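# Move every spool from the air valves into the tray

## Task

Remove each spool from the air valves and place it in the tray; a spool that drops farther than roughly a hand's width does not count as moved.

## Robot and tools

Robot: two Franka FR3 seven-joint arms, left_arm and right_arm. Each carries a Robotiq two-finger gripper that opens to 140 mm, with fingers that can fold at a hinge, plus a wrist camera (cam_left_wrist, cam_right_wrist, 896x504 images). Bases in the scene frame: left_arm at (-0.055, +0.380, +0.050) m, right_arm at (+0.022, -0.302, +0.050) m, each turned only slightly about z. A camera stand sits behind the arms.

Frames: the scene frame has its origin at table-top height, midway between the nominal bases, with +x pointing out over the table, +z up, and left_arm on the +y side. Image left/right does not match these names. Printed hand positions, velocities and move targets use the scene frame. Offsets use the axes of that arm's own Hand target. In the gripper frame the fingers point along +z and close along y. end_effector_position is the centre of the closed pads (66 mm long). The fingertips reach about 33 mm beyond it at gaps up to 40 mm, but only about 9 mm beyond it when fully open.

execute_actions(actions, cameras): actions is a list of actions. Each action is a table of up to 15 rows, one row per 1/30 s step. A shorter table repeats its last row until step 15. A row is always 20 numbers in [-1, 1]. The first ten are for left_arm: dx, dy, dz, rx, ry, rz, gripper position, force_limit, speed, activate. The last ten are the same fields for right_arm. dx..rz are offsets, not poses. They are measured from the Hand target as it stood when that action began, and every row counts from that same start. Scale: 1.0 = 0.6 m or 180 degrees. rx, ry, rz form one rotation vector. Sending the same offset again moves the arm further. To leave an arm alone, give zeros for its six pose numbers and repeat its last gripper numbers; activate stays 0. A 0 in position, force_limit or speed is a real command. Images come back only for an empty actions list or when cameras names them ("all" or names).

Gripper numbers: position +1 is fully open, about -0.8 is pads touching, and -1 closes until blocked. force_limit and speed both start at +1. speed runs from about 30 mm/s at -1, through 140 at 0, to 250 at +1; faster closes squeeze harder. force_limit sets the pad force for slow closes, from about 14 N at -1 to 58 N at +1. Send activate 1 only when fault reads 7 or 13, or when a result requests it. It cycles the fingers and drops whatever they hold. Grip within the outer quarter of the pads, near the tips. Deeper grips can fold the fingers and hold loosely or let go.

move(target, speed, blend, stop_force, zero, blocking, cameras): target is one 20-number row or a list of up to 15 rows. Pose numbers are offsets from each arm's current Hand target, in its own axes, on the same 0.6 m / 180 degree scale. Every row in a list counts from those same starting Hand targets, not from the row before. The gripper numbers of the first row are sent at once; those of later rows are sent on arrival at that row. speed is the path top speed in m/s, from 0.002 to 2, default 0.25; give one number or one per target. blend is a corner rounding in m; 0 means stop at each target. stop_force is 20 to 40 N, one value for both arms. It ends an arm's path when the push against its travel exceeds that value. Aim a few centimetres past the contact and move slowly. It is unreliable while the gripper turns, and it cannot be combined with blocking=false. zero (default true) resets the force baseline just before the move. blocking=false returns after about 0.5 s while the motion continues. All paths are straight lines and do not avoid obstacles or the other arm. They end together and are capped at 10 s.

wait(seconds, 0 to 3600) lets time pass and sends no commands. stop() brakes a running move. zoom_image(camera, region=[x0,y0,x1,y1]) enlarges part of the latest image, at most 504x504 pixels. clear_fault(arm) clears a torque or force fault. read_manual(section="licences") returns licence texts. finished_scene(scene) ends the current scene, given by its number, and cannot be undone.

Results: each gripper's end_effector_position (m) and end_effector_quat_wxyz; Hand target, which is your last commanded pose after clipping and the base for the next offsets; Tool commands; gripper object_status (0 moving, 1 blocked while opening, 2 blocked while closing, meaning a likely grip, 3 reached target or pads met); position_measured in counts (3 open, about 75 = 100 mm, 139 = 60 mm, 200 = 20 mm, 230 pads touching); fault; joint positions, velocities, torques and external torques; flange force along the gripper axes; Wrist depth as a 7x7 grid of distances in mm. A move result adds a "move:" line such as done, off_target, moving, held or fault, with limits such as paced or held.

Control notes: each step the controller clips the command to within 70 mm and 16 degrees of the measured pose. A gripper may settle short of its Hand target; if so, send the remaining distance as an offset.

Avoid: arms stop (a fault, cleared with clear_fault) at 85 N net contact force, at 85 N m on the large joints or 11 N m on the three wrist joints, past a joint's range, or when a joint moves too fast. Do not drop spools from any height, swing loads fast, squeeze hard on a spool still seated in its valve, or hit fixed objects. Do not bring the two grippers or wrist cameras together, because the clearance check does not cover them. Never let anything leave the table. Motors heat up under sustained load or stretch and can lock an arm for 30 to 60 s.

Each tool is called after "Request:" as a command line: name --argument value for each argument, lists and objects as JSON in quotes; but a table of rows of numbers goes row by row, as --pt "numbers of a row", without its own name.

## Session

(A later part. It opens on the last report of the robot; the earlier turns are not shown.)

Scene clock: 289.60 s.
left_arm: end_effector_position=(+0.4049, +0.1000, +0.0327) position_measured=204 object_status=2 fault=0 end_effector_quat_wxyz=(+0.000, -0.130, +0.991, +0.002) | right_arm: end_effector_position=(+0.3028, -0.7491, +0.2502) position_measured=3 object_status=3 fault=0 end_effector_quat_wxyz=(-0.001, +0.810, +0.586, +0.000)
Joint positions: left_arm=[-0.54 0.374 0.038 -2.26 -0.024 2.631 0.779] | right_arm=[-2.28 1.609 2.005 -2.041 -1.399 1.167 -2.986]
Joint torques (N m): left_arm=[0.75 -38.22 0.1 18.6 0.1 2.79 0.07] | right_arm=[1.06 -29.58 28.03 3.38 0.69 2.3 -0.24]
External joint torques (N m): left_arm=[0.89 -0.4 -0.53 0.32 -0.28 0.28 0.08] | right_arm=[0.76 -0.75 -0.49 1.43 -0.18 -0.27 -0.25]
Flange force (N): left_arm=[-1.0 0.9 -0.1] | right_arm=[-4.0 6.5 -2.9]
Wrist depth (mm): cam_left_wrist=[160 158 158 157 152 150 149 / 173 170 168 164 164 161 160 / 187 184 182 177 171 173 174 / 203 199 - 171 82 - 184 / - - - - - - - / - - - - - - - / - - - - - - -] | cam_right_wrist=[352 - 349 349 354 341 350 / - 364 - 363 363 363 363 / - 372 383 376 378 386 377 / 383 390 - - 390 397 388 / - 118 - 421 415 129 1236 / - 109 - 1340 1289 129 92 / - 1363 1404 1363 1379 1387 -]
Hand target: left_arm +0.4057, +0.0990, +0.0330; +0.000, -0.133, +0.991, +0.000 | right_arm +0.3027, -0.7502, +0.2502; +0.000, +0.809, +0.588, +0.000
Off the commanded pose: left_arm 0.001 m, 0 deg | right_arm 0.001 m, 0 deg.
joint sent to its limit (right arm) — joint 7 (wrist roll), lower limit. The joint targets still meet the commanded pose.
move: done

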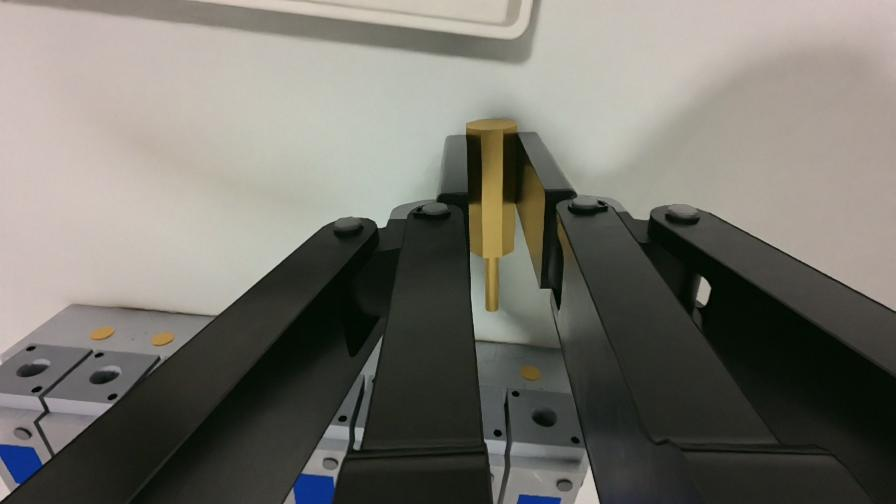

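Request:
move --target '[0,0,-0.0667,0,0,0,-1,-1,-1,0,0,0,0,0,0,0,1,1,1,0]' --speed 0.1

Request:
move --target '[0,0,0,0,0,0,-0.98,1,-1,0,0,0,0,0,0,0,1,1,1,0]'

Request:
move --target '[-0.0222,0.0405,0.0033,0,0,0.0278,-0.98,1,-1,0,0,0,0,0,0,0,1,1,1,0]' --speed 0.06 --cameras '["cam_left_wrist"]'

Request:
zoom_image --camera "cam_left_wrist" --region '[420, 220, 560, 360]'

Scene clock: 303.33 s.
left_arm: end_effector_position=(+0.4058, +0.0987, +0.0723) position_measured=204 object_status=2 fault=0 end_effector_quat_wxyz=(+0.000, -0.131, +0.991, -0.001) | right_arm: end_effector_position=(+0.3028, -0.7491, +0.2502) position_measured=3 object_status=3 fault=0 end_effector_quat_wxyz=(-0.001, +0.810, +0.586, +0.000)
Joint positions: left_arm=[-0.543 0.286 0.043 -2.262 -0.024 2.548 0.779] | right_arm=[-2.28 1.609 2.005 -2.041 -1.399 1.167 -2.986]
Joint velocities: left_arm=[0.001 -0.001 0.001 0.001 0 -0.005 0] | right_arm=[within noise]
Joint torques (N m): left_arm=[0.03 -37.8 0.49 19.97 0.48 2.38 -0.11] | right_arm=[1.02 -29.56 28.07 3.38 0.68 2.3 -0.25]
External joint torques (N m): left_arm=[0 -1.45 -0.16 0.41 0.05 -0.14 -0.11] | right_arm=[0.71 -0.63 -0.58 1.46 -0.18 -0.28 -0.25]
Flange force (N): left_arm=[1.4 1.0 -3.5] | right_arm=[-4.1 6.4 -2.6]
Wrist depth (mm): cam_left_wrist=[197 196 194 191 188 186 182 / 212 211 207 200 200 198 194 / 233 227 223 215 210 214 209 / 251 244 - - 82 - 227 / - - - - - - - / - - - - - - - / - - - - - - -] | cam_right_wrist=[352 352 - - 348 356 345 / 363 362 - 380 364 359 363 / 380 - 383 - 378 377 371 / 403 - 395 399 391 389 - / 410 118 415 409 412 129 1217 / - 109 415 1363 1303 129 92 / - 1492 1371 1371 1379 1387 -]
Hand target: left_arm +0.4057, +0.0990, +0.0730; +0.000, -0.133, +0.991, +0.000 | right_arm +0.3027, -0.7502, +0.2502; +0.000, +0.809, +0.588, +0.000
Off the commanded pose: left_arm 0.001 m, 0 deg | right_arm 0.001 m, 0 deg.
joint sent to its limit (right arm) — joint 7 (wrist roll), lower limit. The joint targets still meet the commanded pose.
move: done

Scene clock: 304.00 s.
left_arm: end_effector_position=(+0.4057, +0.0989, +0.0722) position_measured=208 object_status=0 fault=0 end_effector_quat_wxyz=(+0.000, -0.131, +0.991, +0.000) | right_arm: end_effector_position=(+0.3028, -0.7491, +0.2502) position_measured=3 object_status=3 fault=0 end_effector_quat_wxyz=(-0.001, +0.810, +0.586, +0.000)
Joint positions: left_arm=[-0.545 0.286 0.044 -2.262 -0.024 2.547 0.779] | right_arm=[-2.28 1.609 2.005 -2.041 -1.399 1.167 -2.986]
Joint torques (N m): left_arm=[-0.35 -37.73 0.15 19.96 0.47 2.38 -0.09] | right_arm=[1.05 -29.57 28.07 3.33 0.68 2.31 -0.29]
External joint torques (N m): left_arm=[-0.2 -1.43 -0.35 0.45 0.04 -0.13 -0.09] | right_arm=[0.73 -0.66 -0.54 1.41 -0.18 -0.26 -0.29]
Flange force (N): left_arm=[1.5 0.6 -3.4] | right_arm=[-4.1 6.4 -2.6]
Wrist depth (mm): cam_left_wrist=[196 195 193 191 188 186 183 / - 210 - 202 201 199 195 / 232 227 226 - 210 214 211 / 245 - - - 83 - 227 / - - - - - - - / - - - - - - - / - - - - - - -] | cam_right_wrist=[350 347 350 348 345 342 348 / - 378 369 364 348 355 364 / - 382 374 378 386 379 381 / 397 395 398 395 - 399 395 / 410 118 414 - - 129 1249 / - 128 - 1275 1318 129 92 / - 459 1420 1356 1387 1371 -]
Hand target: left_arm +0.4057, +0.0990, +0.0730; +0.000, -0.133, +0.991, +0.000 | right_arm +0.3027, -0.7502, +0.2502; +0.000, +0.809, +0.588, +0.000
Off the commanded pose: left_arm 0.001 m, 0 deg | right_arm 0.001 m, 0 deg.
joint sent to its limit (right arm) — joint 7 (wrist roll), lower limit. The joint targets still meet the commanded pose.
move: done

Scene clock: 305.77 s.
left_arm: end_effector_position=(+0.4106, +0.1263, +0.0694) position_measured=208 object_status=2 fault=0 end_effector_quat_wxyz=(-0.003, -0.096, +0.995, +0.001) | right_arm: end_effector_position=(+0.3028, -0.7491, +0.2502) position_measured=3 object_status=3 fault=0 end_effector_quat_wxyz=(-0.001, +0.810, +0.586, +0.000)
Joint positions: left_arm=[-0.478 0.273 0.027 -2.29 -0.016 2.558 0.893] | right_arm=[-2.28 1.609 2.005 -2.041 -1.399 1.167 -2.986]
Joint velocities: left_arm=[0 0 0 0 0 0.001 0.005] | right_arm=[within noise]
Joint torques (N m): left_arm=[0.89 -37.81 -0.32 19.55 0.79 2.92 0.32] | right_arm=[0.98 -29.55 28.04 3.38 0.68 2.29 -0.31]
External joint torques (N m): left_arm=[1.04 -2.03 -0.64 0.23 0.36 0.43 0.32] | right_arm=[0.67 -0.7 -0.54 1.41 -0.17 -0.28 -0.31]
Flange force (N): left_arm=[2.3 3.9 -3.5] | right_arm=[-4.1 6.2 -2.7]
Wrist depth (mm): cam_left_wrist=[194 194 188 189 186 183 180 / 209 204 207 198 196 195 197 / 226 230 219 - 133 211 208 / 245 247 - - 83 - 223 / 196 - - - - - - / - - - - - - - / - - - - - - -] | cam_right_wrist=[351 350 349 351 339 349 - / 364 367 359 364 372 360 - / 370 379 - 377 375 377 377 / - 395 403 397 - 398 - / 407 118 414 413 - 127 1236 / - 128 434 433 1325 129 92 / - 1340 1395 1371 1371 1379 -]
Hand target: left_arm +0.4121, +0.1260, +0.0710; +0.000, -0.090, +0.996, +0.000 | right_arm +0.3027, -0.7502, +0.2502; +0.000, +0.809, +0.588, +0.000
Off the commanded pose: left_arm 0.002 m, 1 deg | right_arm 0.001 m, 0 deg.
joint sent to its limit (right arm) — joint 7 (wrist roll), lower limit. The joint targets still meet the commanded pose.
move: done

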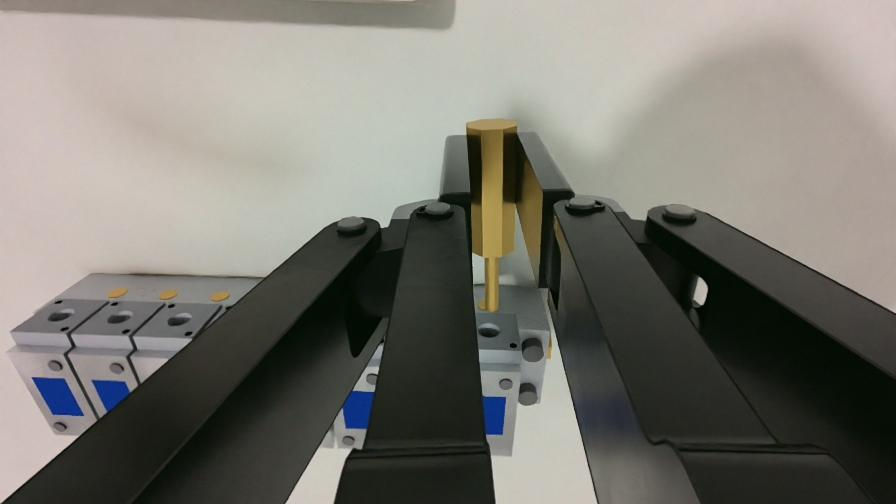

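Scaled by 3.600 from the camera's image (finer frame: 1280x720).

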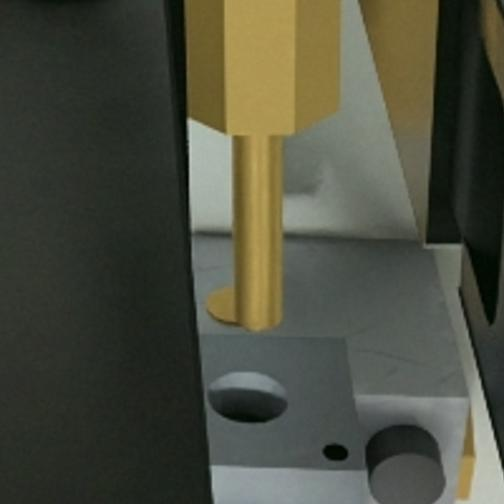

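Request:
move --target '[-0.01,-0.002,-0.003,0,0,0,-0.98,1,-1,0,0,0,0,0,0,0,1,1,1,0]' --speed 0.04 --cameras '["cam_left_wrist"]'

Request:
zoom_image --camera "cam_left_wrist" --region '[440, 250, 540, 350]'

Scene clock: 309.77 s.
left_arm: end_effector_position=(+0.4173, +0.1255, +0.0723) position_measured=208 object_status=2 fault=0 end_effector_quat_wxyz=(+0.000, -0.095, +0.995, -0.001) | right_arm: end_effector_position=(+0.3028, -0.7491, +0.2502) position_measured=3 object_status=3 fault=0 end_effector_quat_wxyz=(-0.001, +0.810, +0.586, +0.000)
Joint positions: left_arm=[-0.473 0.278 0.027 -2.273 -0.016 2.552 0.9] | right_arm=[-2.28 1.609 2.005 -2.041 -1.399 1.167 -2.986]
Joint velocities: left_arm=[0.002 0.002 0.001 0 0 -0.004 0.005] | right_arm=[within noise]
Joint torques (N m): left_arm=[0.91 -36.52 0.11 20.42 0.54 2.34 0.37] | right_arm=[1.04 -29.56 28.05 3.4 0.7 2.31 -0.3]
External joint torques (N m): left_arm=[1.1 -0.18 -0.19 0.76 0.11 -0.2 0.37] | right_arm=[0.68 -0.57 -0.66 1.5 -0.17 -0.27 -0.3]
Flange force (N): left_arm=[-3.4 0.0 -0.8] | right_arm=[-4.3 6.5 -2.5]
Wrist depth (mm): cam_left_wrist=[198 195 192 188 188 185 182 / 212 210 206 202 201 198 197 / 230 227 222 - 109 216 210 / 248 243 - - 83 - 228 / 193 - - - - - - / - - - - - - - / - - - - - - -] | cam_right_wrist=[361 353 354 341 - 351 348 / 360 364 360 - - 361 - / 378 372 386 377 371 - - / 402 392 397 398 397 - 388 / - 118 405 412 - 127 1229 / - 128 431 437 1318 129 92 / - - 1363 1363 1363 1371 -]
Hand target: left_arm +0.4183, +0.1258, +0.0728; +0.000, -0.090, +0.996, +0.000 | right_arm +0.3027, -0.7502, +0.2502; +0.000, +0.809, +0.588, +0.000
Off the commanded pose: left_arm 0.001 m, 1 deg | right_arm 0.001 m, 0 deg.
joint sent to its limit (right arm) — joint 7 (wrist roll), lower limit. The joint targets still meet the commanded pose.
move: done

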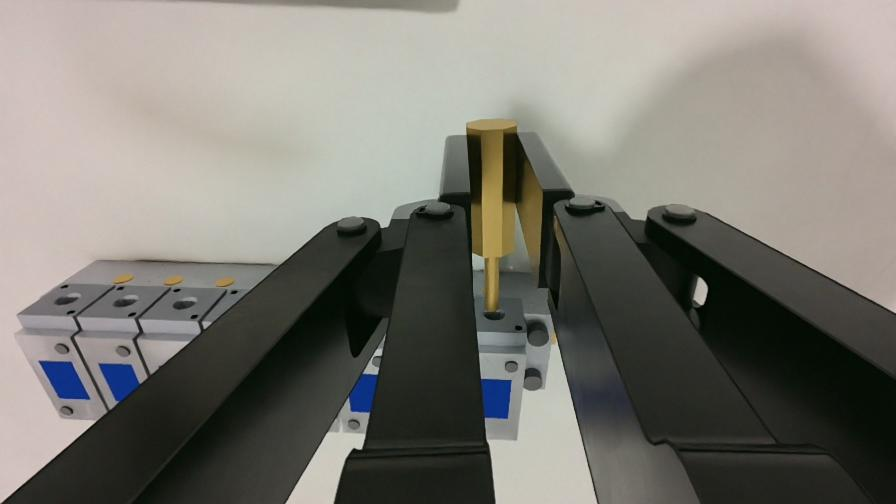

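Scaled by 5.040 from the camera's image (finer frame: 1280x720).

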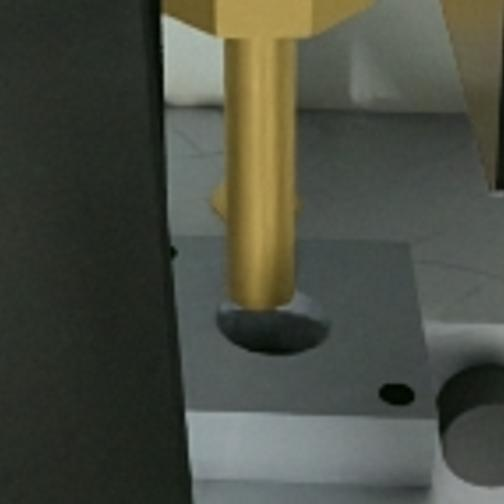

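Request:
move --pt "0 0.0017 0.0012 0 0 0 -0.98 1 -1 0 0 0 0 0 0 0 1 1 1 0" --pt "-0.0117 0.0017 0.0012 0 0 0 -0.98 1 -1 0 0 0 0 0 0 0 1 1 1 0" --speed 0.04 --cameras '["cam_left_wrist"]'

Request:
zoom_image --camera "cam_left_wrist" --region '[440, 240, 540, 340]'

Scene clock: 312.60 s.
left_arm: end_effector_position=(+0.4182, +0.1265, +0.0698) position_measured=208 object_status=2 fault=0 end_effector_quat_wxyz=(-0.005, -0.091, +0.996, +0.002) | right_arm: end_effector_position=(+0.3028, -0.7491, +0.2502) position_measured=3 object_status=3 fault=0 end_effector_quat_wxyz=(-0.001, +0.810, +0.586, +0.000)
Joint positions: left_arm=[-0.468 0.29 0.024 -2.259 -0.016 2.538 0.91] | right_arm=[-2.28 1.609 2.005 -2.041 -1.399 1.167 -2.986]
Joint velocities: left_arm=[0.001 -0.001 0.001 0.001 0 -0.002 0.005] | right_arm=[within noise]
Joint torques (N m): left_arm=[2.97 -37.09 2.05 22.26 0.88 3.55 0.23] | right_arm=[1.02 -29.63 28.06 3.38 0.69 2.29 -0.24]
External joint torques (N m): left_arm=[3.07 -0.56 1.67 2.75 0.45 1.08 0.23] | right_arm=[0.7 -0.76 -0.5 1.44 -0.18 -0.28 -0.24]
Flange force (N): left_arm=[-9.0 -0.4 0.9] | right_arm=[-4.0 6.4 -2.9]
Wrist depth (mm): cam_left_wrist=[194 193 191 188 186 185 183 / 209 203 204 198 199 197 195 / 226 225 - - 110 211 209 / 243 237 - - 83 - 229 / 188 - - - - - - / - - - - - - - / - - - - - - -] | cam_right_wrist=[- 344 350 - 349 344 342 / - 362 366 365 367 363 362 / 381 381 377 378 383 378 - / - 399 - 395 - 406 - / - 118 - 413 - 127 1242 / - 109 424 437 1303 129 92 / - 451 1356 1379 1363 1371 -]
Hand target: left_arm +0.4250, +0.1281, +0.0721; +0.000, -0.090, +0.996, +0.000 | right_arm +0.3027, -0.7502, +0.2502; +0.000, +0.809, +0.588, +0.000
Off the commanded pose: left_arm 0.007 m, 1 deg | right_arm 0.001 m, 0 deg.
joint sent to its limit (right arm) — joint 7 (wrist roll), lower limit. The joint targets still meet the commanded pose.
move: off_target (left_arm)

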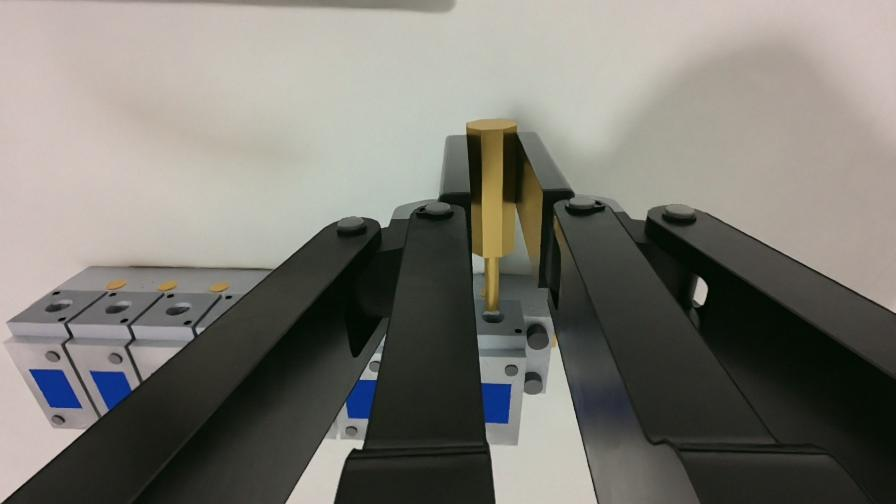

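Scaled by 5.040 from the camera's image (finer frame: 1280x720).

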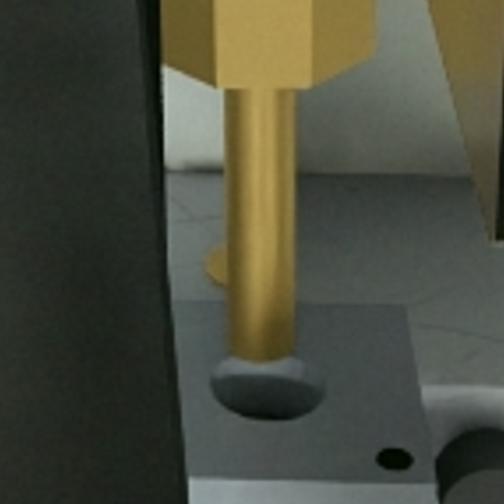

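Request:
move --pt "0.02 0 -0.0 0 0 0 -0.98 1 -1 0 0 0 0 0 0 0 1 1 1 0" --pt "0.02 0 -0.0047 0 0 0 -0.98 1 -1 0 0 0 0 0 0 0 1 1 1 0" --speed 0.05

Request:
move --target '[-0.009,0,0,0,0,0,-0.98,1,-1,0,0,0,0,0,0,0,1,1,1,0]' --speed 0.05 --cameras '["cam_left_wrist"]'

Request:
zoom_image --camera "cam_left_wrist" --region '[440, 250, 540, 350]'

Scene clock: 316.47 s.
left_arm: end_effector_position=(+0.4128, +0.1259, +0.0736) position_measured=208 object_status=2 fault=0 end_effector_quat_wxyz=(-0.001, -0.088, +0.996, +0.000) | right_arm: end_effector_position=(+0.3028, -0.7491, +0.2502) position_measured=3 object_status=3 fault=0 end_effector_quat_wxyz=(-0.001, +0.810, +0.586, +0.000)
Joint positions: left_arm=[-0.477 0.266 0.028 -2.287 -0.016 2.552 0.911] | right_arm=[-2.28 1.609 2.005 -2.041 -1.399 1.167 -2.986]
Joint torques (N m): left_arm=[-0.01 -37.54 0.89 20.05 0.48 2.35 -0.16] | right_arm=[0.98 -29.62 28.01 3.34 0.7 2.3 -0.29]
External joint torques (N m): left_arm=[0.1 -1.84 0.54 0.57 0.04 -0.15 -0.15] | right_arm=[0.53 -0.7 -0.58 1.49 -0.17 -0.28 -0.29]
Flange force (N): left_arm=[1.5 1.3 -4.5] | right_arm=[-4.2 6.1 -2.6]
Wrist depth (mm): cam_left_wrist=[199 196 - 190 187 187 183 / 212 214 208 199 - 201 197 / - 232 - - 211 215 210 / - 244 - - 83 - 231 / - - - - - - - / - - - - - - - / - - - - - - -] | cam_right_wrist=[- 338 351 - - 351 355 / - 364 367 371 362 - 361 / - 381 374 379 380 - 384 / 398 - - - - 386 - / 411 118 411 412 413 129 1236 / - 109 436 434 1311 129 92 / - 473 1387 1379 1363 1379 -]
Hand target: left_arm +0.4132, +0.1260, +0.0749; +0.000, -0.090, +0.996, +0.000 | right_arm +0.3027, -0.7502, +0.2502; +0.000, +0.809, +0.588, +0.000
Off the commanded pose: left_arm 0.001 m, 0 deg | right_arm 0.001 m, 0 deg.
joint sent to its limit (right arm) — joint 7 (wrist roll), lower limit. The joint targets still meet the commanded pose.
move: done

Scene clock: 316.97 s.
left_arm: end_effector_position=(+0.4173, +0.1264, +0.0743) position_measured=208 object_status=2 fault=0 end_effector_quat_wxyz=(+0.000, -0.090, +0.996, +0.000) | right_arm: end_effector_position=(+0.3028, -0.7491, +0.2502) position_measured=3 object_status=3 fault=0 end_effector_quat_wxyz=(-0.001, +0.810, +0.586, +0.000)
Joint positions: left_arm=[-0.476 0.273 0.031 -2.274 -0.016 2.547 0.911] | right_arm=[-2.28 1.609 2.005 -2.041 -1.399 1.167 -2.986]
Joint velocities: left_arm=[0 0.002 0.002 0.001 -0.001 -0.004 0] | right_arm=[within noise]
Joint torques (N m): left_arm=[0.7 -36.7 0.54 20.29 0.47 2.38 0.07] | right_arm=[1.02 -29.6 28.03 3.38 0.68 2.29 -0.25]
External joint torques (N m): left_arm=[0.74 -0.51 0.09 0.63 0.04 -0.15 0.07] | right_arm=[0.72 -0.79 -0.53 1.41 -0.18 -0.29 -0.25]
Flange force (N): left_arm=[-1.8 0.1 -1.5] | right_arm=[-4.0 6.4 -2.9]
Wrist depth (mm): cam_left_wrist=[200 197 194 190 190 188 184 / 216 211 209 201 201 201 197 / 232 229 223 - 114 215 216 / 250 248 - - 83 - 229 / 196 - - - - - - / - - - - - - - / - - - - - - -] | cam_right_wrist=[351 349 348 349 349 346 - / 360 370 364 365 359 359 366 / 383 383 368 371 385 378 375 / 394 403 396 - 396 - - / 402 118 - - 413 127 1242 / - 109 455 434 1348 129 92 / - 454 1404 1363 1356 1348 -]
Hand target: left_arm +0.4185, +0.1269, +0.0749; +0.000, -0.090, +0.996, +0.000 | right_arm +0.3027, -0.7502, +0.2502; +0.000, +0.809, +0.588, +0.000
Off the commanded pose: left_arm 0.001 m, 0 deg | right_arm 0.001 m, 0 deg.
joint sent to its limit (right arm) — joint 7 (wrist roll), lower limit. The joint targets still meet the commanded pose.
move: done

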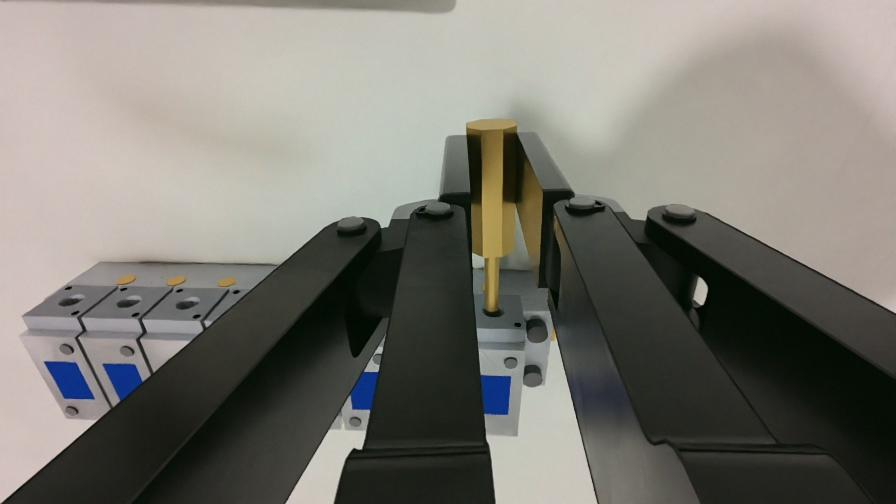

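Scaled by 5.040 from the camera's image (finer frame: 1280x720).

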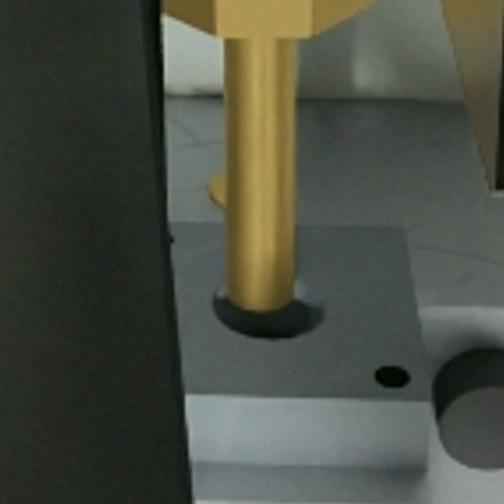

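Request:
move --target '[-0.0133,0.001,0,0,0,0,-0.98,1,-1,0,0,0,0,0,0,0,1,1,1,0]' --speed 0.04 --cameras '["cam_left_wrist"]'

Request:
zoom_image --camera "cam_left_wrist" --region '[440, 230, 540, 330]'

Scene clock: 319.07 s.
left_arm: end_effector_position=(+0.4256, +0.1289, +0.0745) position_measured=208 object_status=2 fault=0 end_effector_quat_wxyz=(+0.000, -0.094, +0.996, +0.000) | right_arm: end_effector_position=(+0.3028, -0.7491, +0.2502) position_measured=3 object_status=3 fault=0 end_effector_quat_wxyz=(-0.001, +0.810, +0.586, +0.000)
Joint positions: left_arm=[-0.466 0.286 0.032 -2.253 -0.016 2.539 0.914] | right_arm=[-2.28 1.609 2.005 -2.041 -1.399 1.167 -2.986]
Joint velocities: left_arm=[0.003 0.002 -0.003 0.002 0 -0.002 0.004] | right_arm=[within noise]
Joint torques (N m): left_arm=[0.92 -37 0.17 20.55 0.5 2.24 0.31] | right_arm=[1.07 -29.61 28.09 3.39 0.69 2.31 -0.32]
External joint torques (N m): left_arm=[1.09 -0.44 -0.21 0.81 0.05 -0.28 0.31] | right_arm=[0.85 -0.71 -0.53 1.41 -0.16 -0.26 -0.32]
Flange force (N): left_arm=[-3.1 0.0 -1.6] | right_arm=[-4.1 6.7 -2.8]
Wrist depth (mm): cam_left_wrist=[199 197 195 192 189 188 186 / 214 212 208 204 205 202 199 / 233 229 228 - 213 216 212 / 246 244 - - 83 - 230 / 191 - - - - - - / - - - - - - - / - - - - - - -] | cam_right_wrist=[349 357 - 349 332 349 - / 366 - 356 - 372 363 370 / 380 - 377 374 374 374 - / 399 399 396 - 393 391 390 / - 118 403 - - 127 1236 / - 128 - 443 1333 129 92 / - - 1371 1379 1371 1371 -]
Hand target: left_arm +0.4262, +0.1289, +0.0749; +0.000, -0.090, +0.996, +0.000 | right_arm +0.3027, -0.7502, +0.2502; +0.000, +0.809, +0.588, +0.000
Off the commanded pose: left_arm 0.001 m, 0 deg | right_arm 0.001 m, 0 deg.
joint sent to its limit (right arm) — joint 7 (wrist roll), lower limit. The joint targets still meet the commanded pose.
move: done

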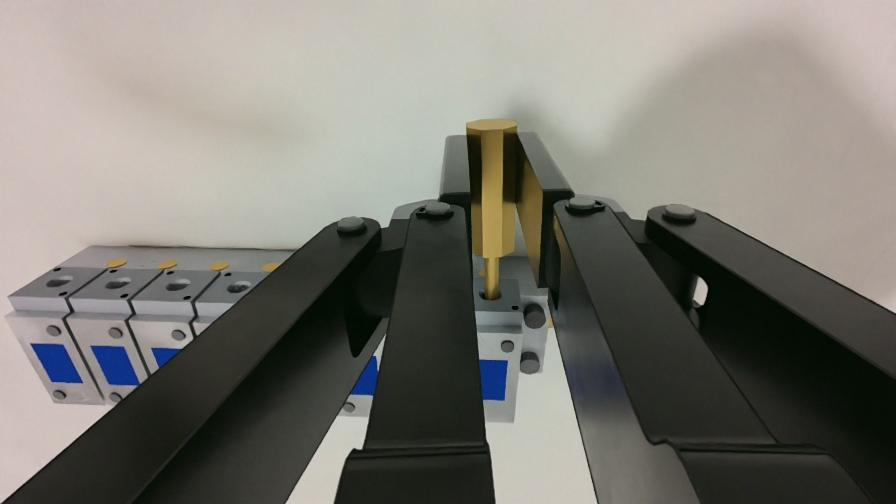

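Scaled by 5.040 from the camera's image (finer frame: 1280x720).

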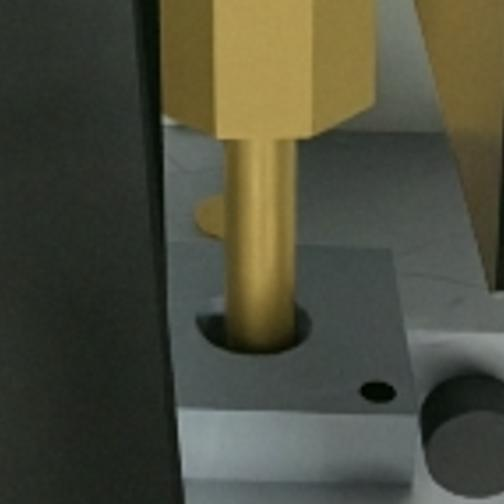

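Request:
move --target '[-0.0167,-0.0022,0.001,0,0,0,-0.98,1,-1,0,0,0,0,0,0,0,1,1,1,0]' --speed 0.04 --cameras '["cam_left_wrist"]'

Request:
zoom_image --camera "cam_left_wrist" --region '[440, 220, 540, 320]'

Scene clock: 322.87 s.
left_arm: end_effector_position=(+0.4358, +0.1298, +0.0740) position_measured=208 object_status=2 fault=0 end_effector_quat_wxyz=(+0.000, -0.095, +0.996, +0.000) | right_arm: end_effector_position=(+0.3028, -0.7491, +0.2502) position_measured=3 object_status=3 fault=0 end_effector_quat_wxyz=(-0.001, +0.810, +0.586, +0.000)
Joint positions: left_arm=[-0.455 0.307 0.031 -2.221 -0.016 2.528 0.922] | right_arm=[-2.28 1.609 2.005 -2.041 -1.399 1.167 -2.986]
Joint velocities: left_arm=[0.001 0 -0.002 0.003 0 -0.004 0.008] | right_arm=[within noise]
Joint torques (N m): left_arm=[0.96 -37.64 -0.38 20.28 0.47 2.43 0.33] | right_arm=[1.02 -29.57 28.01 3.32 0.67 2.27 -0.25]
External joint torques (N m): left_arm=[1.05 -0.09 -0.87 0.33 0.03 -0.1 0.33] | right_arm=[0.77 -0.6 -0.69 1.35 -0.18 -0.31 -0.25]
Flange force (N): left_arm=[-2.0 0.5 -0.3] | right_arm=[-3.9 6.3 -2.3]
Wrist depth (mm): cam_left_wrist=[198 199 194 191 187 188 185 / 221 212 209 203 207 200 198 / 232 230 224 - 210 215 211 / 236 235 - - 83 - 231 / - - - - - - - / - - - - - - - / - - - - - - -] | cam_right_wrist=[352 350 352 - 342 - 346 / 364 364 363 364 358 363 - / 379 380 375 380 384 376 - / 400 - - 395 390 394 - / - 118 - 413 - 127 1269 / - 109 - 1395 1289 129 92 / - 1420 1356 1371 1379 1387 -]
Hand target: left_arm +0.4363, +0.1294, +0.0743; +0.000, -0.090, +0.996, +0.000 | right_arm +0.3027, -0.7502, +0.2502; +0.000, +0.809, +0.588, +0.000
Off the commanded pose: left_arm 0.001 m, 1 deg | right_arm 0.001 m, 0 deg.
joint sent to its limit (right arm) — joint 7 (wrist roll), lower limit. The joint targets still meet the commanded pose.
move: done

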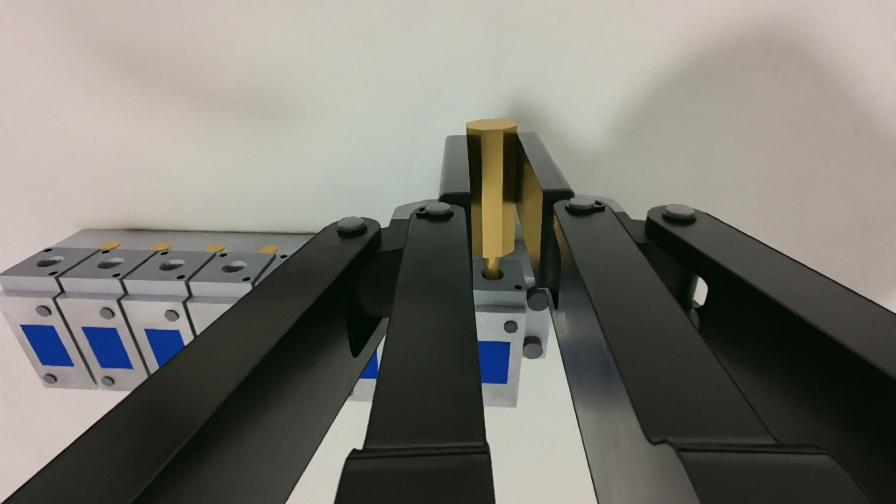

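Scaled by 5.040 from the camera's image (finer frame: 1280x720).

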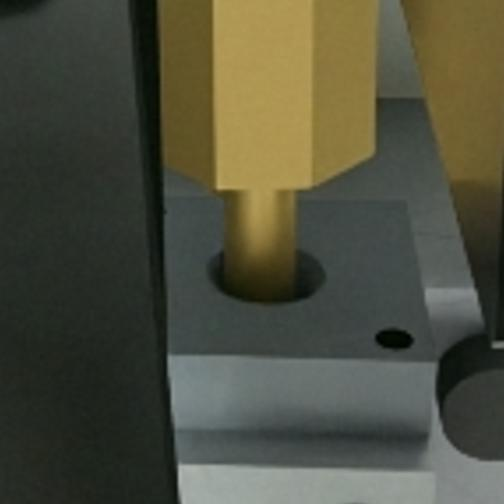

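Request:
move --target '[-0.01,-0.0002,-0.003,0,0,0,-0.98,1,-1,0,0,0,0,0,0,0,1,1,1,0]' --speed 0.04

Request:
move --target '[-0.008,-0.0002,-0.003,0,0,0,-0.98,1,-1,0,0,0,0,0,0,0,1,1,1,0]' --speed 0.04 --cameras '["cam_left_wrist"]'

Request:
zoom_image --camera "cam_left_wrist" --region '[440, 200, 540, 300]'

Scene clock: 326.33 s.
left_arm: end_effector_position=(+0.4415, +0.1307, +0.0755) position_measured=208 object_status=2 fault=0 end_effector_quat_wxyz=(+0.000, -0.094, +0.996, +0.000) | right_arm: end_effector_position=(+0.3028, -0.7491, +0.2502) position_measured=3 object_status=3 fault=0 end_effector_quat_wxyz=(-0.001, +0.810, +0.586, +0.000)
Joint positions: left_arm=[-0.448 0.315 0.03 -2.203 -0.016 2.518 0.929] | right_arm=[-2.28 1.609 2.005 -2.041 -1.399 1.167 -2.986]
Joint velocities: left_arm=[0.001 0.001 -0.003 0.003 0.001 -0.005 0.004] | right_arm=[within noise]
Joint torques (N m): left_arm=[1.21 -38.32 -0.14 20.8 0.49 2.37 0.23] | right_arm=[0.99 -29.61 28.02 3.36 0.69 2.3 -0.27]
External joint torques (N m): left_arm=[1.42 -0.49 -0.52 0.76 0.03 -0.15 0.23] | right_arm=[0.63 -0.67 -0.66 1.49 -0.18 -0.29 -0.27]
Flange force (N): left_arm=[-2.8 0.4 -1.3] | right_arm=[-4.2 6.4 -2.5]
Wrist depth (mm): cam_left_wrist=[201 201 195 195 191 189 186 / - 212 209 205 203 199 199 / 235 230 228 - 216 217 214 / 204 193 - - 83 - 232 / 191 - - - - - - / - - - - - - - / - - - - - - -] | cam_right_wrist=[353 349 358 349 352 - 349 / - 358 362 376 364 352 - / 386 381 380 - - 376 - / 395 393 396 - 391 390 394 / 399 118 420 415 418 129 1229 / - 109 432 1303 1303 129 92 / - 1356 1371 1371 1371 1363 -]
Hand target: left_arm +0.4422, +0.1304, +0.0761; +0.000, -0.090, +0.996, +0.000 | right_arm +0.3027, -0.7502, +0.2502; +0.000, +0.809, +0.588, +0.000
Off the commanded pose: left_arm 0.001 m, 0 deg | right_arm 0.001 m, 0 deg.
joint sent to its limit (right arm) — joint 7 (wrist roll), lower limit. The joint targets still meet the commanded pose.
move: done

Scene clock: 326.87 s.
left_arm: end_effector_position=(+0.4425, +0.1307, +0.0755) position_measured=208 object_status=2 fault=0 end_effector_quat_wxyz=(-0.004, -0.092, +0.996, +0.002) | right_arm: end_effector_position=(+0.3028, -0.7491, +0.2502) position_measured=3 object_status=3 fault=0 end_effector_quat_wxyz=(-0.001, +0.810, +0.586, +0.000)
Joint positions: left_arm=[-0.444 0.321 0.027 -2.191 -0.016 2.504 0.934] | right_arm=[-2.28 1.609 2.005 -2.041 -1.399 1.167 -2.986]
Joint velocities: left_arm=[0.003 0.001 -0.002 0.002 0 -0.004 0.005] | right_arm=[within noise]
Joint torques (N m): left_arm=[2.13 -39.38 1.09 22.17 0.73 3 0.29] | right_arm=[1.08 -29.5 28.06 3.38 0.69 2.3 -0.27]
External joint torques (N m): left_arm=[2.21 -1.28 0.61 2.05 0.27 0.5 0.29] | right_arm=[0.73 -0.6 -0.56 1.47 -0.18 -0.28 -0.27]
Flange force (N): left_arm=[-5.4 0.5 -1.8] | right_arm=[-4.2 6.5 -2.7]
Wrist depth (mm): cam_left_wrist=[199 200 195 192 191 190 185 / - 213 208 200 204 203 201 / 233 230 230 - 133 217 213 / 195 - - - 83 - 233 / - - - 179 - - - / - - - - - - - / - - - - - - -] | cam_right_wrist=[351 343 349 350 359 356 345 / - 371 376 - 366 364 - / - 382 378 371 378 382 - / - 390 394 394 396 - - / - 118 432 412 - 127 1262 / - 109 - 1269 1311 129 92 / - 459 1348 1387 1363 1356 -]
Hand target: left_arm +0.4470, +0.1311, +0.0779; +0.000, -0.090, +0.996, +0.000 | right_arm +0.3027, -0.7502, +0.2502; +0.000, +0.809, +0.588, +0.000
Off the commanded pose: left_arm 0.005 m, 1 deg | right_arm 0.001 m, 0 deg.
joint sent to its limit (right arm) — joint 7 (wrist roll), lower limit. The joint targets still meet the commanded pose.
move: off_target (left_arm)

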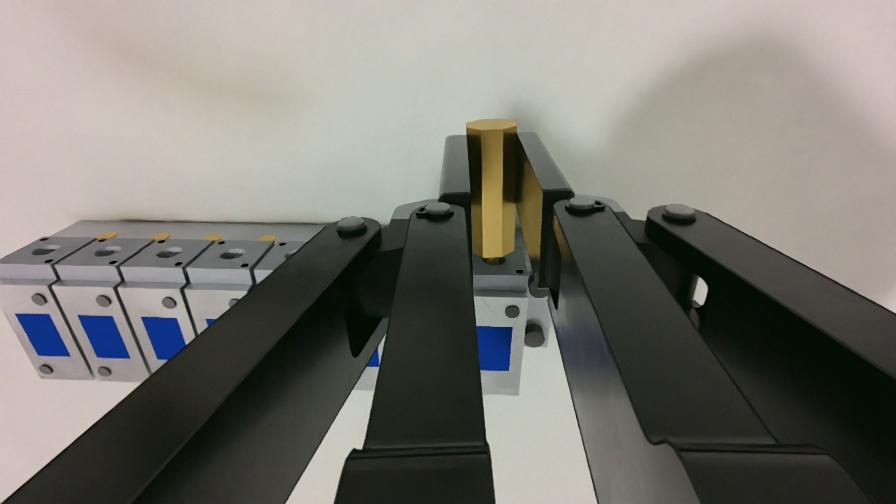

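Scaled by 5.040 from the camera's image (finer frame: 1280x720).

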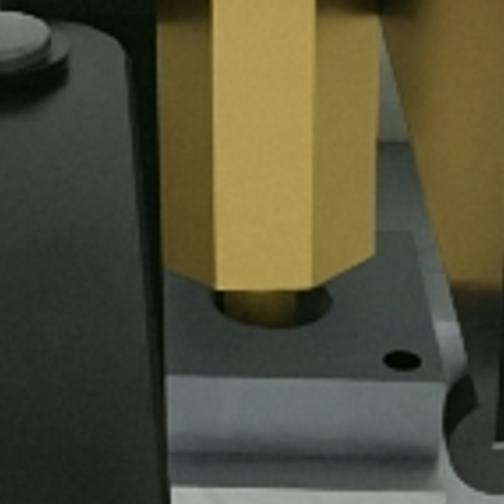

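Request:
move --target '[-0.008,-0.0002,-0.003,0,0,0,-0.98,1,-1,0,0,0,0,0,0,0,1,1,1,0]' --speed 0.04

Request:
move --target '[-0.006,-0.0002,-0.001,0,0,0,-0.98,1,-1,0,0,0,0,0,0,0,1,1,1,0]' --speed 0.04 --cameras '["cam_left_wrist"]'

Request:
zoom_image --camera "cam_left_wrist" --region '[440, 200, 540, 300]'

Scene clock: 329.53 s.
left_arm: end_effector_position=(+0.4462, +0.1316, +0.0765) position_measured=208 object_status=2 fault=0 end_effector_quat_wxyz=(-0.005, -0.092, +0.996, +0.002) | right_arm: end_effector_position=(+0.3028, -0.7491, +0.2502) position_measured=3 object_status=3 fault=0 end_effector_quat_wxyz=(-0.001, +0.810, +0.586, +0.000)
Joint positions: left_arm=[-0.438 0.328 0.026 -2.176 -0.016 2.493 0.939] | right_arm=[-2.28 1.609 2.005 -2.041 -1.399 1.167 -2.986]
Joint velocities: left_arm=[0.002 0.001 -0.001 0.003 0 -0.003 0.003] | right_arm=[within noise]
Joint torques (N m): left_arm=[1.95 -40.01 0.96 22.69 0.79 3.14 0.28] | right_arm=[1.04 -29.62 28.04 3.32 0.69 2.3 -0.24]
External joint torques (N m): left_arm=[2.02 -1.64 0.46 2.55 0.32 0.66 0.28] | right_arm=[0.73 -0.76 -0.53 1.38 -0.17 -0.27 -0.24]
Flange force (N): left_arm=[-5.9 -0.3 -2.2] | right_arm=[-3.9 6.3 -2.8]
Wrist depth (mm): cam_left_wrist=[201 199 197 194 191 190 188 / 215 219 210 205 205 203 201 / 232 230 228 - 120 218 216 / 184 185 - - 83 - 234 / 187 - - - - - - / - - - - - - - / - - - - - - -] | cam_right_wrist=[351 - 349 348 351 351 356 / 372 363 360 363 - 342 367 / 378 384 381 380 - - 374 / 378 393 395 - 395 384 397 / - 118 410 - 410 129 1223 / - 128 424 1262 1296 129 92 / - 458 1356 1371 1340 1356 -]
Hand target: left_arm +0.4517, +0.1319, +0.0797; +0.000, -0.090, +0.996, +0.000 | right_arm +0.3027, -0.7502, +0.2502; +0.000, +0.809, +0.588, +0.000
Off the commanded pose: left_arm 0.006 m, 1 deg | right_arm 0.001 m, 0 deg.
joint sent to its limit (right arm) — joint 7 (wrist roll), lower limit. The joint targets still meet the commanded pose.
move: off_target (left_arm)

Scene clock: 330.03 s.
left_arm: end_effector_position=(+0.4480, +0.1319, +0.0765) position_measured=208 object_status=2 fault=0 end_effector_quat_wxyz=(-0.007, -0.091, +0.996, +0.003) | right_arm: end_effector_position=(+0.3028, -0.7491, +0.2502) position_measured=3 object_status=3 fault=0 end_effector_quat_wxyz=(-0.001, +0.810, +0.586, +0.000)
Joint positions: left_arm=[-0.435 0.333 0.025 -2.166 -0.016 2.485 0.942] | right_arm=[-2.28 1.609 2.005 -2.041 -1.399 1.167 -2.986]
Joint velocities: left_arm=[0.004 0.001 -0.001 0.003 0 -0.002 0.002] | right_arm=[within noise]
Joint torques (N m): left_arm=[2.36 -40.21 1.65 23.34 0.92 3.6 0.3] | right_arm=[0.97 -29.56 28.09 3.35 0.68 2.29 -0.26]
External joint torques (N m): left_arm=[2.4 -1.7 1.12 3.17 0.45 1.13 0.3] | right_arm=[0.61 -0.69 -0.5 1.42 -0.18 -0.29 -0.26]
Flange force (N): left_arm=[-7.6 -0.5 -1.5] | right_arm=[-4.0 6.1 -2.7]
Wrist depth (mm): cam_left_wrist=[201 199 198 193 195 190 188 / 215 212 210 206 205 205 201 / 233 231 227 - 114 218 216 / 183 181 - - 83 - 231 / 188 - - - - - - / - - - - - - - / - - - - - - -] | cam_right_wrist=[347 - 351 349 346 355 349 / - 357 368 364 363 364 361 / - 393 379 377 389 - 362 / - 388 392 386 395 395 - / - 118 411 - 430 129 1242 / - 109 441 1289 1289 - 92 / - 463 1348 1371 1371 1446 -]
Hand target: left_arm +0.4553, +0.1324, +0.0803; +0.000, -0.090, +0.996, +0.000 | right_arm +0.3027, -0.7502, +0.2502; +0.000, +0.809, +0.588, +0.000
Off the commanded pose: left_arm 0.008 m, 1 deg | right_arm 0.001 m, 0 deg.
joint sent to its limit (right arm) — joint 7 (wrist roll), lower limit. The joint targets still meet the commanded pose.
move: off_target (left_arm)

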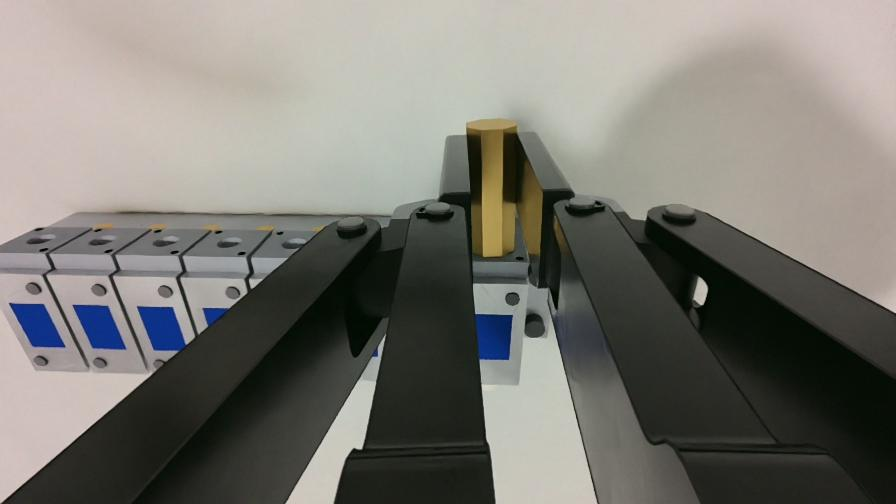

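Scaled by 5.040 from the camera's image (finer frame: 1280x720).

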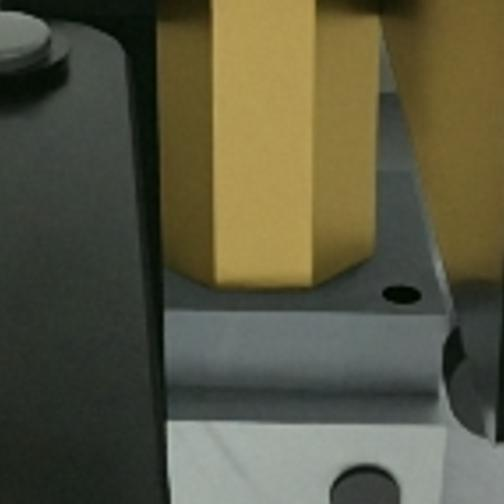

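Request:
move --pt "0.075 0.004 0.004 0 0 0 -0.98 1 -1 0 0 0 0 0 0 0 1 1 1 0" --pt "0.075 0.004 -0.15 0 0 0 -0.98 1 -1 0 0 0 0 0 0 0 1 1 1 0" --pt "-0.1 0.004 -0.2 0 0 0 -0.98 1 -1 0 0 0 0 0 0 0 1 1 1 0" --speed '[0.08,0.15,0.15]' --cameras '["cam_left_wrist"]'

Request:
zoom_image --camera "cam_left_wrist" --region '[420, 130, 640, 300]'

Scene clock: 336.73 s.
left_arm: end_effector_position=(+0.5135, +0.1464, +0.1994) position_measured=208 object_status=2 fault=0 end_effector_quat_wxyz=(+0.000, -0.093, +0.996, +0.001) | right_arm: end_effector_position=(+0.3028, -0.7491, +0.2502) position_measured=3 object_status=3 fault=0 end_effector_quat_wxyz=(-0.001, +0.810, +0.586, +0.000)
Joint positions: left_arm=[-0.395 0.267 0.055 -1.902 -0.014 2.167 1.003] | right_arm=[-2.28 1.609 2.005 -2.041 -1.399 1.167 -2.986]
Joint velocities: left_arm=[0 -0.001 0.001 0 0 -0.002 0.005] | right_arm=[within noise]
Joint torques (N m): left_arm=[0.84 -40.37 -0.08 24.64 0.6 2.39 0.23] | right_arm=[1.01 -29.58 28.03 3.39 0.7 2.28 -0.23]
External joint torques (N m): left_arm=[1.14 -0.46 -0.53 0.98 -0.03 -0.11 0.23] | right_arm=[0.69 -0.68 -0.6 1.46 -0.16 -0.29 -0.24]
Flange force (N): left_arm=[-3.3 -0.5 -1.8] | right_arm=[-4.1 6.4 -2.7]
Wrist depth (mm): cam_left_wrist=[317 304 274 299 300 293 293 / 346 267 260 251 - 323 312 / - - 354 - 114 340 338 / - - - - 83 - - / 438 - - - - - - / - - - - - - - / - - - - - - -] | cam_right_wrist=[348 - 350 350 350 351 350 / 363 364 359 361 366 362 362 / 380 381 381 378 377 371 377 / 396 394 396 - 395 393 398 / 407 118 - 413 - 127 1249 / - 109 434 434 1296 129 92 / - 1303 1371 1387 1363 1371 -]
Hand target: left_arm +0.5139, +0.1455, +0.2003; +0.000, -0.090, +0.996, +0.000 | right_arm +0.3027, -0.7502, +0.2502; +0.000, +0.809, +0.588, +0.000
Off the commanded pose: left_arm 0.001 m, 0 deg | right_arm 0.001 m, 0 deg.
joint sent to its limit (right arm) — joint 7 (wrist roll), lower limit. The joint targets still meet the commanded pose.
move: done

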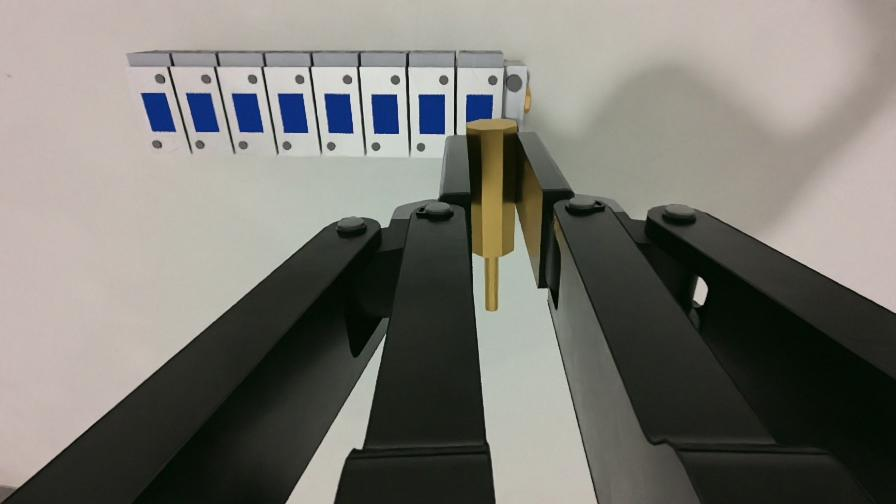

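Scaled by 2.291 from the camera's image (finer frame: 1280x720).

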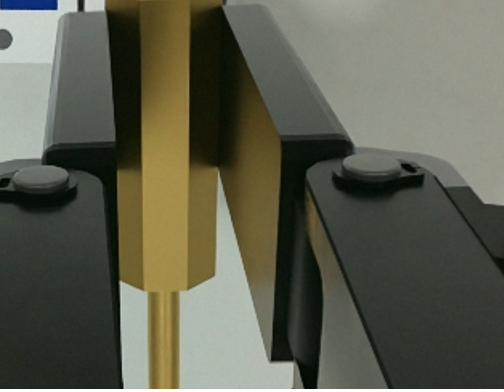

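Request:
move --target '[-0.136,-0.051,0.033,0,0,-0.995,-0.98,1,-1,0,0,0,0,0,0,0,1,1,1,0]' --speed 0.3 --cameras '["cam_left_wrist"]'

Request:
zoom_image --camera "cam_left_wrist" --region '[200, 100, 700, 300]'

Scene clock: 349.40 s.
left_arm: end_effector_position=(+0.5993, +0.1317, +0.1794) position_measured=208 object_status=2 fault=0 end_effector_quat_wxyz=(-0.002, +0.997, +0.078, +0.000) | right_arm: end_effector_position=(+0.3028, -0.7491, +0.2502) position_measured=3 object_status=3 fault=0 end_effector_quat_wxyz=(-0.001, +0.810, +0.586, +0.000)
Joint positions: left_arm=[-1.045 0.827 1.013 -1.479 -0.718 1.902 -1.714] | right_arm=[-2.28 1.609 2.005 -2.041 -1.399 1.167 -2.986]
Joint velocities: left_arm=[-0.002 0 0.001 0.001 0 0 -0.006] | right_arm=[within noise]
Joint torques (N m): left_arm=[-0.1 -42.38 20.25 19.83 0.52 2.44 -0.1] | right_arm=[1.04 -29.59 28.05 3.37 0.68 2.3 -0.3]
External joint torques (N m): left_arm=[0.02 -0.69 0.49 0.76 -0.31 -0.21 -0.1] | right_arm=[0.72 -0.74 -0.54 1.43 -0.18 -0.27 -0.3]
Flange force (N): left_arm=[2.1 1.3 -1.9] | right_arm=[-4.1 6.4 -2.8]
Wrist depth (mm): cam_left_wrist=[285 - 287 278 - 286 279 / - - 310 290 - 307 - / - 333 324 - 109 311 - / 364 349 - - 83 - - / 382 - - - - - - / - - - - - - - / - - - - - - -] | cam_right_wrist=[- 355 346 339 - - 347 / - 367 372 355 - - 359 / 387 367 377 - 380 - - / 376 397 - 393 - 393 398 / 415 118 - 414 418 129 1255 / - 140 - 1289 1289 129 92 / - 461 1371 1379 1379 1379 -]
Hand target: left_arm +0.5996, +0.1300, +0.1805; +0.000, +0.997, +0.082, +0.000 | right_arm +0.3027, -0.7502, +0.2502; +0.000, +0.809, +0.588, +0.000
Off the commanded pose: left_arm 0.002 m, 1 deg | right_arm 0.001 m, 0 deg.
joint sent to its limit (right arm) — joint 7 (wrist roll), lower limit. The joint targets still meet the commanded pose.
move: done

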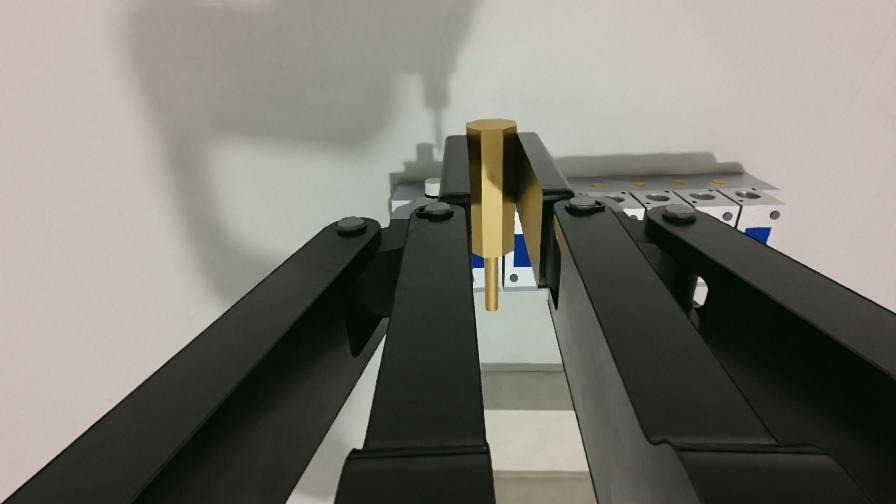

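Scaled by 1.008 from the camera's image (finer frame: 1280x720).

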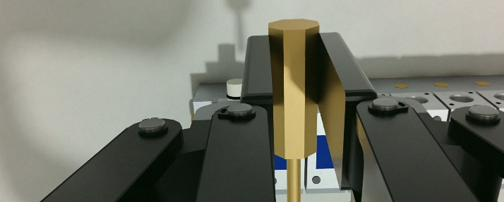

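Request:
zoom_image --camera "cam_left_wrist" --region '[380, 150, 460, 220]'

Request:
zoom_image --camera "cam_left_wrist" --region '[560, 150, 800, 250]'

Scaled by 6.300 from the camera's image (finer frame: 1280x720).

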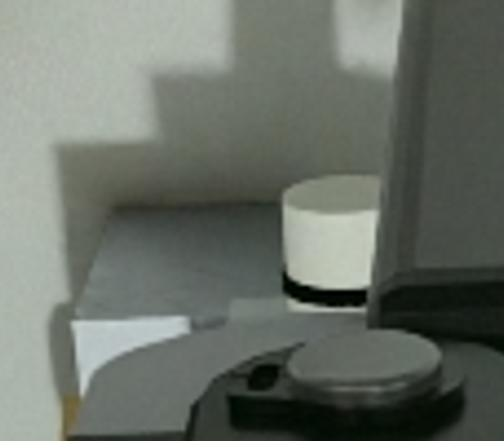

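Scaled by 2.100 from the camera's image (finer frame: 1280x720).

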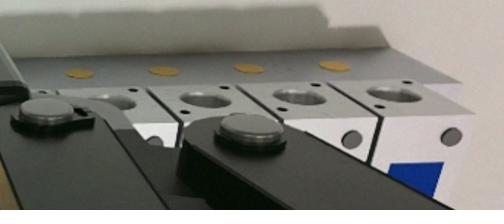

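Request:
move --target '[-0.2707,0.0058,-0.0325,0,0,0.995,-0.98,1,-1,0,0,0,0,0,0,0,1,1,1,0]' --speed 0.3

Scene clock: 363.30 s.
left_arm: end_effector_position=(+0.4392, +0.1014, +0.1981) position_measured=208 object_status=2 fault=0 end_effector_quat_wxyz=(-0.001, -0.093, +0.996, +0.003) | right_arm: end_effector_position=(+0.3028, -0.7491, +0.2502) position_measured=3 object_status=3 fault=0 end_effector_quat_wxyz=(-0.001, +0.810, +0.586, +0.000)
Joint positions: left_arm=[-0.688 0.142 0.227 -2.084 -0.035 2.217 0.895] | right_arm=[-2.28 1.609 2.005 -2.041 -1.399 1.167 -2.986]
Joint velocities: left_arm=[0.001 0 0 0.001 -0.001 0 0.008] | right_arm=[within noise]
Joint torques (N m): left_arm=[0.92 -36.11 0.3 23.81 0.32 2.79 0.22] | right_arm=[1.03 -29.57 27.97 3.37 0.68 2.3 -0.27]
External joint torques (N m): left_arm=[1 -1.73 -0.75 0.63 -0.3 0.29 0.22] | right_arm=[0.82 -0.67 -0.7 1.39 -0.18 -0.27 -0.27]
Flange force (N): left_arm=[1.1 2.1 -2.0] | right_arm=[-4.0 6.7 -2.5]
Wrist depth (mm): cam_left_wrist=[315 313 305 301 - 299 - / 334 333 326 - 319 317 313 / 359 - - - 108 333 342 / - - - - 83 - - / - - - - - - - / - - - - - - - / - - - - - - -] | cam_right_wrist=[343 355 354 - 348 348 353 / 366 363 363 371 - 363 362 / 380 - - 388 377 381 379 / 393 - 397 - 394 396 399 / 415 118 - - 418 129 1249 / - 109 - 1455 1282 129 92 / - 1492 1387 1379 1387 1333 -]
Hand target: left_arm +0.4400, +0.1000, +0.2000; +0.000, -0.090, +0.996, +0.000 | right_arm +0.3027, -0.7502, +0.2502; +0.000, +0.809, +0.588, +0.000
Off the commanded pose: left_arm 0.002 m, 1 deg | right_arm 0.001 m, 0 deg.
joint sent to its limit (right arm) — joint 7 (wrist roll), lower limit. The joint targets still meet the commanded pose.
move: done


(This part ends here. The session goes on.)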